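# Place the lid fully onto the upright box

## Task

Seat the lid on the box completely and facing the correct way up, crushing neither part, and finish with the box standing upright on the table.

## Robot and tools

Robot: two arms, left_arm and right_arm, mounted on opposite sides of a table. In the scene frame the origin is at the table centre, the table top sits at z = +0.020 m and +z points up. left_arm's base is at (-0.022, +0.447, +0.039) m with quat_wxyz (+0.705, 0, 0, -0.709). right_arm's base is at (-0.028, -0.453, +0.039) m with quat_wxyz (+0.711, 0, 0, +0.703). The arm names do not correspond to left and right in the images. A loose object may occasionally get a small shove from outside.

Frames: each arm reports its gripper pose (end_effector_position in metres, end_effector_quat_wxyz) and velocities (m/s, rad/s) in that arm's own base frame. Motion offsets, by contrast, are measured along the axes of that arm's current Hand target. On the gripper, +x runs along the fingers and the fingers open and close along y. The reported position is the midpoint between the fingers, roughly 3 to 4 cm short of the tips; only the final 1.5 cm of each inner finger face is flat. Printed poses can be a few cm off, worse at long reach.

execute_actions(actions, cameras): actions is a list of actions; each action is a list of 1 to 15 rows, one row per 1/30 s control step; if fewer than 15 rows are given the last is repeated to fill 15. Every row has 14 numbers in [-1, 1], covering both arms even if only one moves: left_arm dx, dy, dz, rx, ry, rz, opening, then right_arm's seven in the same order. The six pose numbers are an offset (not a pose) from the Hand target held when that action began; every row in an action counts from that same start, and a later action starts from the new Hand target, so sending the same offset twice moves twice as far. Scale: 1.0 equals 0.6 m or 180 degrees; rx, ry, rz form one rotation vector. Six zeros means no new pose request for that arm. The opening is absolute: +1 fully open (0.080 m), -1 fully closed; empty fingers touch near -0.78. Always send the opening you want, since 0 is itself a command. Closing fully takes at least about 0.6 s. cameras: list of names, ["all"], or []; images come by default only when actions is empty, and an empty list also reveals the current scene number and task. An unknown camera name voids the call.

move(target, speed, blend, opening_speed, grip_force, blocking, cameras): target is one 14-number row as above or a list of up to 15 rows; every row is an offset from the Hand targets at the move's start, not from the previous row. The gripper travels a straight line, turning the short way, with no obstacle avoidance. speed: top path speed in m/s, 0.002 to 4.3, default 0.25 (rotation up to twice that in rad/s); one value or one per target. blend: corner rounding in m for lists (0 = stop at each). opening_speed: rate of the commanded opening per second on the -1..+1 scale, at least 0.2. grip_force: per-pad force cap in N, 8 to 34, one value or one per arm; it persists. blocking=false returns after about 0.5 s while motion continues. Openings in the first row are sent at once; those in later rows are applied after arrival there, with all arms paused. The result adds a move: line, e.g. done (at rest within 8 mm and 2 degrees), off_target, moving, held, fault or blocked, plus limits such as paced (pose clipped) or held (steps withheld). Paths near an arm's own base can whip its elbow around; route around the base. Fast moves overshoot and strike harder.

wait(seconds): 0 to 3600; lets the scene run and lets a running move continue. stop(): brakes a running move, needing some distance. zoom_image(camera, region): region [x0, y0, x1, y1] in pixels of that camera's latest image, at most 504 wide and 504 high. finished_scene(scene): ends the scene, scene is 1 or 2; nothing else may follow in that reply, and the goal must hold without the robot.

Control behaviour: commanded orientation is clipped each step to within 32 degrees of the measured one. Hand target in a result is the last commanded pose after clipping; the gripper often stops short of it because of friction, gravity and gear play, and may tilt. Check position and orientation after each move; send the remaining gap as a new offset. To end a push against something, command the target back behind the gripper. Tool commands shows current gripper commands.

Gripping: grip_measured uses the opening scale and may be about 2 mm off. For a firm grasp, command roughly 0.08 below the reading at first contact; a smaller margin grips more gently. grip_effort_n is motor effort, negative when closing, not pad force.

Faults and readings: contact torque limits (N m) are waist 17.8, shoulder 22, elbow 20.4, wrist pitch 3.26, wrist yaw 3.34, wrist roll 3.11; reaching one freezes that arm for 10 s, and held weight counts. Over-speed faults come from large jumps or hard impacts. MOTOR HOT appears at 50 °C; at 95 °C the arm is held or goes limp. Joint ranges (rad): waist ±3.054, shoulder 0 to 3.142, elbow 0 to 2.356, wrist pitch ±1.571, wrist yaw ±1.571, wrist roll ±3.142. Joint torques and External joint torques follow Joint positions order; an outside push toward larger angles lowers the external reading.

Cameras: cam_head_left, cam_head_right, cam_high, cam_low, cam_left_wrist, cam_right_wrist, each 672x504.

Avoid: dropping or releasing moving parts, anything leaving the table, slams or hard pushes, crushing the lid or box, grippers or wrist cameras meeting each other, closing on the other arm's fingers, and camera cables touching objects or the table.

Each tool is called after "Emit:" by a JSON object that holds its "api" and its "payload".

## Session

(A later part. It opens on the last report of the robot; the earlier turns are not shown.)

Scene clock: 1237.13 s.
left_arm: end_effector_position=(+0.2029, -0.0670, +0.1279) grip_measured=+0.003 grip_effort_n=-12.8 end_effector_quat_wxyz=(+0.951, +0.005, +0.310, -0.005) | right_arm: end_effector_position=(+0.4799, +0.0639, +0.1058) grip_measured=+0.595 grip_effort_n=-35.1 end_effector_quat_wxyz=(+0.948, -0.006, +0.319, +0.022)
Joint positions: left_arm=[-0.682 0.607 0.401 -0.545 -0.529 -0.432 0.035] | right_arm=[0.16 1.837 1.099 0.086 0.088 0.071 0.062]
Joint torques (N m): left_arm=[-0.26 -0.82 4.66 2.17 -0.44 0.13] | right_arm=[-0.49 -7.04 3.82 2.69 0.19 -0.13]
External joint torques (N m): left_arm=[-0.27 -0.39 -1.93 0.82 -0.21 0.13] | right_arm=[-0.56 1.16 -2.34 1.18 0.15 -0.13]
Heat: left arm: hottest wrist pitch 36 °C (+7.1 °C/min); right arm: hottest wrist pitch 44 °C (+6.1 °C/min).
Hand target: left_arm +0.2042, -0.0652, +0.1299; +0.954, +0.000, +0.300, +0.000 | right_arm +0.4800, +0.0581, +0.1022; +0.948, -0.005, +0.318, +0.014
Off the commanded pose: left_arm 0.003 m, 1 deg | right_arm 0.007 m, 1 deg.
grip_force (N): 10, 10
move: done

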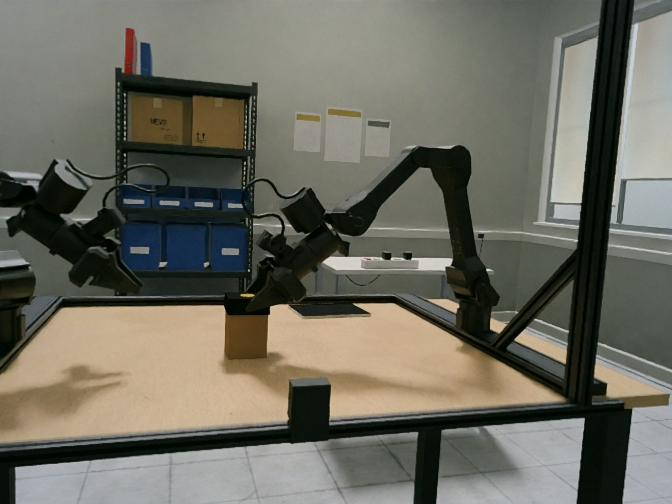

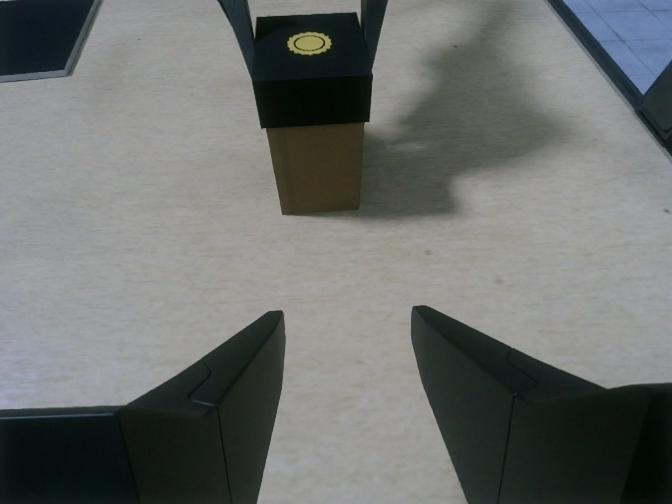

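Emit:
{"api": "move", "payload": {"target": [0,0,0,0,0,0,0.0, 0.0302,0,-0.0399,0,0,0,0.40], "speed": 0.08, "cameras": ["cam_low","cam_left_wrist"]}}

Emit:
{"api": "zoom_image", "payload": {"camera": "cam_low", "region": [200, 250, 300, 350]}}

Emit:
{"api": "zoom_image", "payload": {"camera": "cam_left_wrist", "region": [200, 0, 430, 230]}}

Scene clock: 1248.43 s.
left_arm: end_effector_position=(+0.2029, -0.0670, +0.1279) grip_measured=+0.003 grip_effort_n=-12.8 end_effector_quat_wxyz=(+0.951, +0.005, +0.310, -0.005) | right_arm: end_effector_position=(+0.4834, +0.0645, +0.0864) grip_measured=+0.595 grip_effort_n=-35.1 end_effector_quat_wxyz=(+0.952, -0.005, +0.305, +0.023)
Joint positions: left_arm=[-0.682 0.607 0.401 -0.545 -0.529 -0.432 0.035] | right_arm=[0.16 1.886 1.051 0.212 0.088 0.07 0.062]
Joint torques (N m): left_arm=[-0.24 -0.81 4.64 2.17 -0.45 0.14] | right_arm=[-0.43 -5.63 2.79 2.08 0.17 -0.12]
External joint torques (N m): left_arm=[-0.24 -0.35 -2 0.81 -0.21 0.14] | right_arm=[-0.39 2.76 -3.26 0.51 0.12 -0.12]
Heat: left arm: hottest wrist pitch 37 °C (+7.1 °C/min); right arm: hottest wrist pitch 46 °C (+6.1 °C/min).
Hand target: left_arm +0.2042, -0.0652, +0.1299; +0.954, +0.000, +0.300, +0.000 | right_arm +0.4801, +0.0581, +0.0722; +0.948, -0.005, +0.318, +0.014
Off the commanded pose: left_arm 0.003 m, 1 deg | right_arm 0.016 m, 2 deg.
grip_force (N): 10, 10
move: off_target (right_arm)

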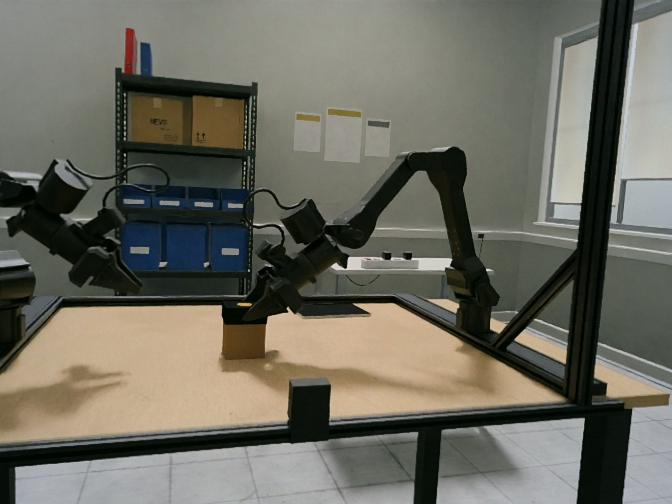

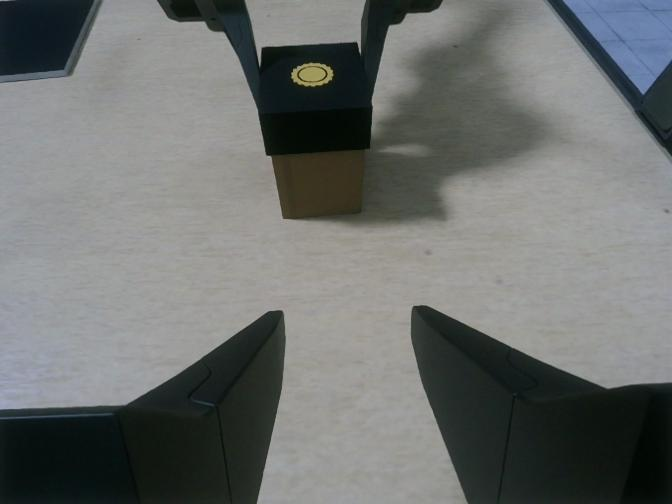

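Scaled by 5.040 from the camera's image (finer frame: 960x720).

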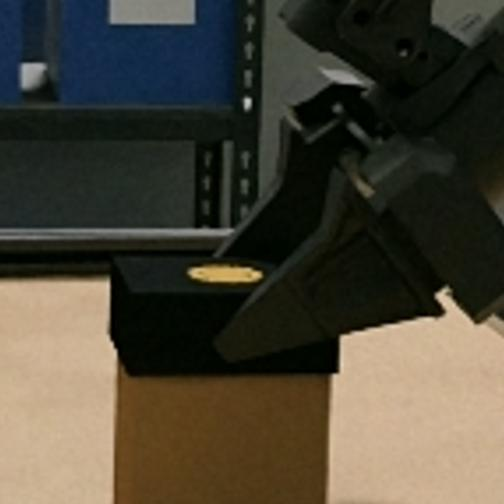

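Scaled by 2.191 from the camera's image (finer frame: 960x720).

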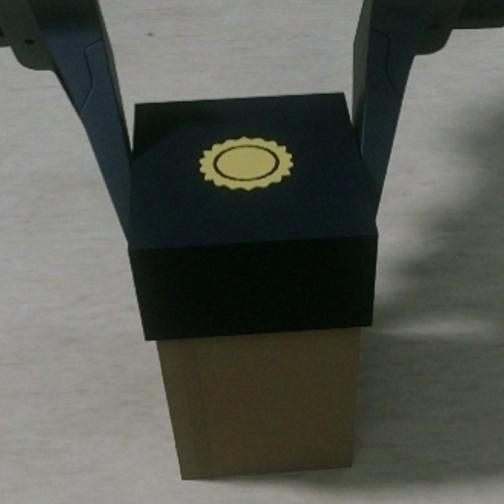

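Emit:
{"api": "move", "payload": {"target": [[0,0,0,0,0,0,0.0, -0.011,0,0.015,0,0,0,0.40],[0,0,0,0,0,0,0.0, -0.011,0,0.015,0,0,0,1.0],[0,0,0,0,0,0,0.0, -0.20,0,0.03,0,0,0,1.0]], "speed": [0.08,0.1,0.2], "opening_speed": 1.5, "cameras": ["cam_low","cam_left_wrist","cam_right_wrist"]}}

Emit:
{"api": "zoom_image", "payload": {"camera": "cam_low", "region": [200, 270, 300, 370]}}

Emit:
{"api": "zoom_image", "payload": {"camera": "cam_left_wrist", "region": [200, 0, 430, 230]}}

Scene clock: 1266.47 s.
left_arm: end_effector_position=(+0.2029, -0.0670, +0.1279) grip_measured=+0.003 grip_effort_n=-12.8 end_effector_quat_wxyz=(+0.951, +0.005, +0.310, -0.005) | right_arm: end_effector_position=(+0.3988, +0.0580, +0.1570) grip_measured=+0.997 grip_effort_n=15.6 end_effector_quat_wxyz=(+0.947, -0.008, +0.321, +0.022)
Joint positions: left_arm=[-0.682 0.607 0.401 -0.545 -0.529 -0.432 0.035] | right_arm=[0.186 1.458 0.912 -0.112 0.111 0.085 0.08]
Joint torques (N m): left_arm=[-0.24 -0.81 4.65 2.17 -0.45 0.14] | right_arm=[0.28 -7.26 4.15 1.31 0.38 0.09]
External joint torques (N m): left_arm=[-0.23 -0.34 -2.02 0.8 -0.22 0.13] | right_arm=[0.25 -1.44 -2.55 -0.24 0.34 0.09]
Heat: left arm: hottest wrist pitch 37 °C (+3.0 °C/min); right arm: hottest wrist pitch 42 °C (-3.0 °C/min).
Hand target: left_arm +0.2042, -0.0652, +0.1299; +0.954, +0.000, +0.300, +0.000 | right_arm +0.3952, +0.0555, +0.1589; +0.948, -0.005, +0.318, +0.014
Off the commanded pose: left_arm 0.003 m, 1 deg | right_arm 0.005 m, 1 deg.
grip_force (N): 10, 10
move: done

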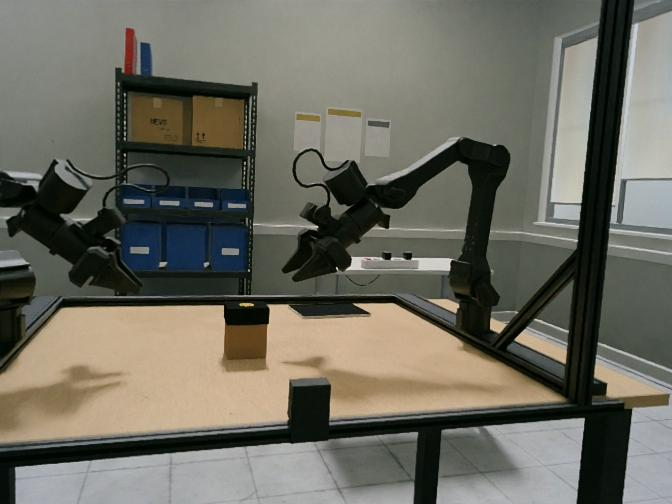

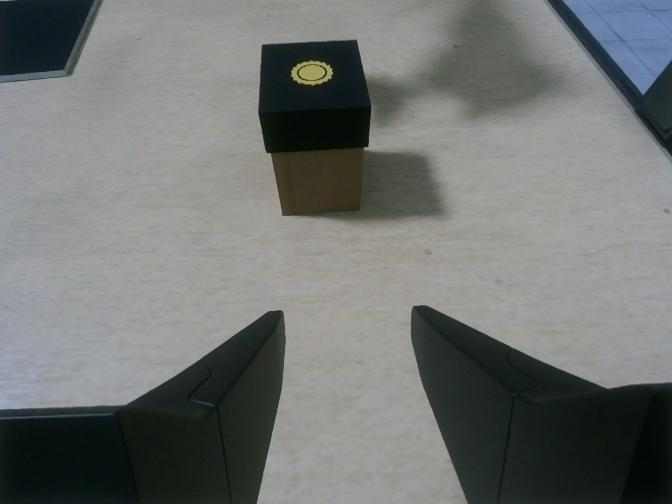

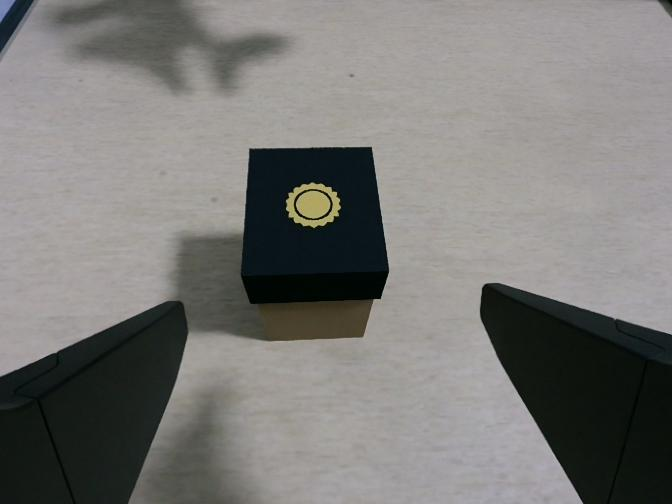

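Scaled by 5.040 from the camera's image (finer frame: 960x720).

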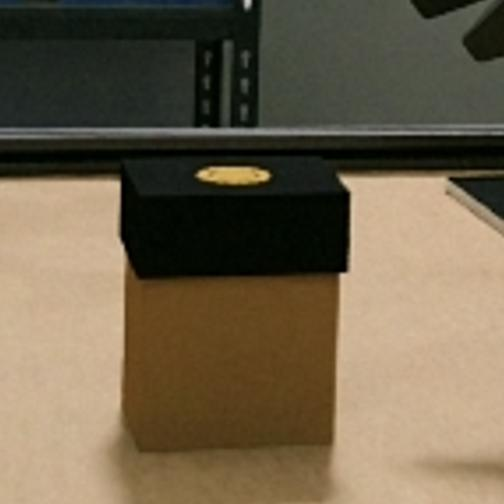

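Scaled by 2.191 from the camera's image (finer frame: 960x720).

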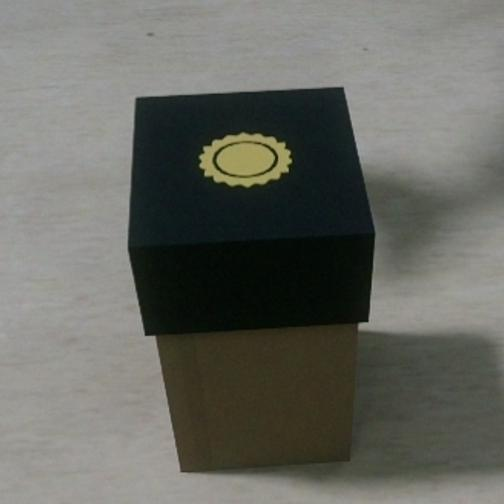

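Emit:
{"api": "finished_scene", "payload": {"scene": 2}}

The scene is finished: the task was done.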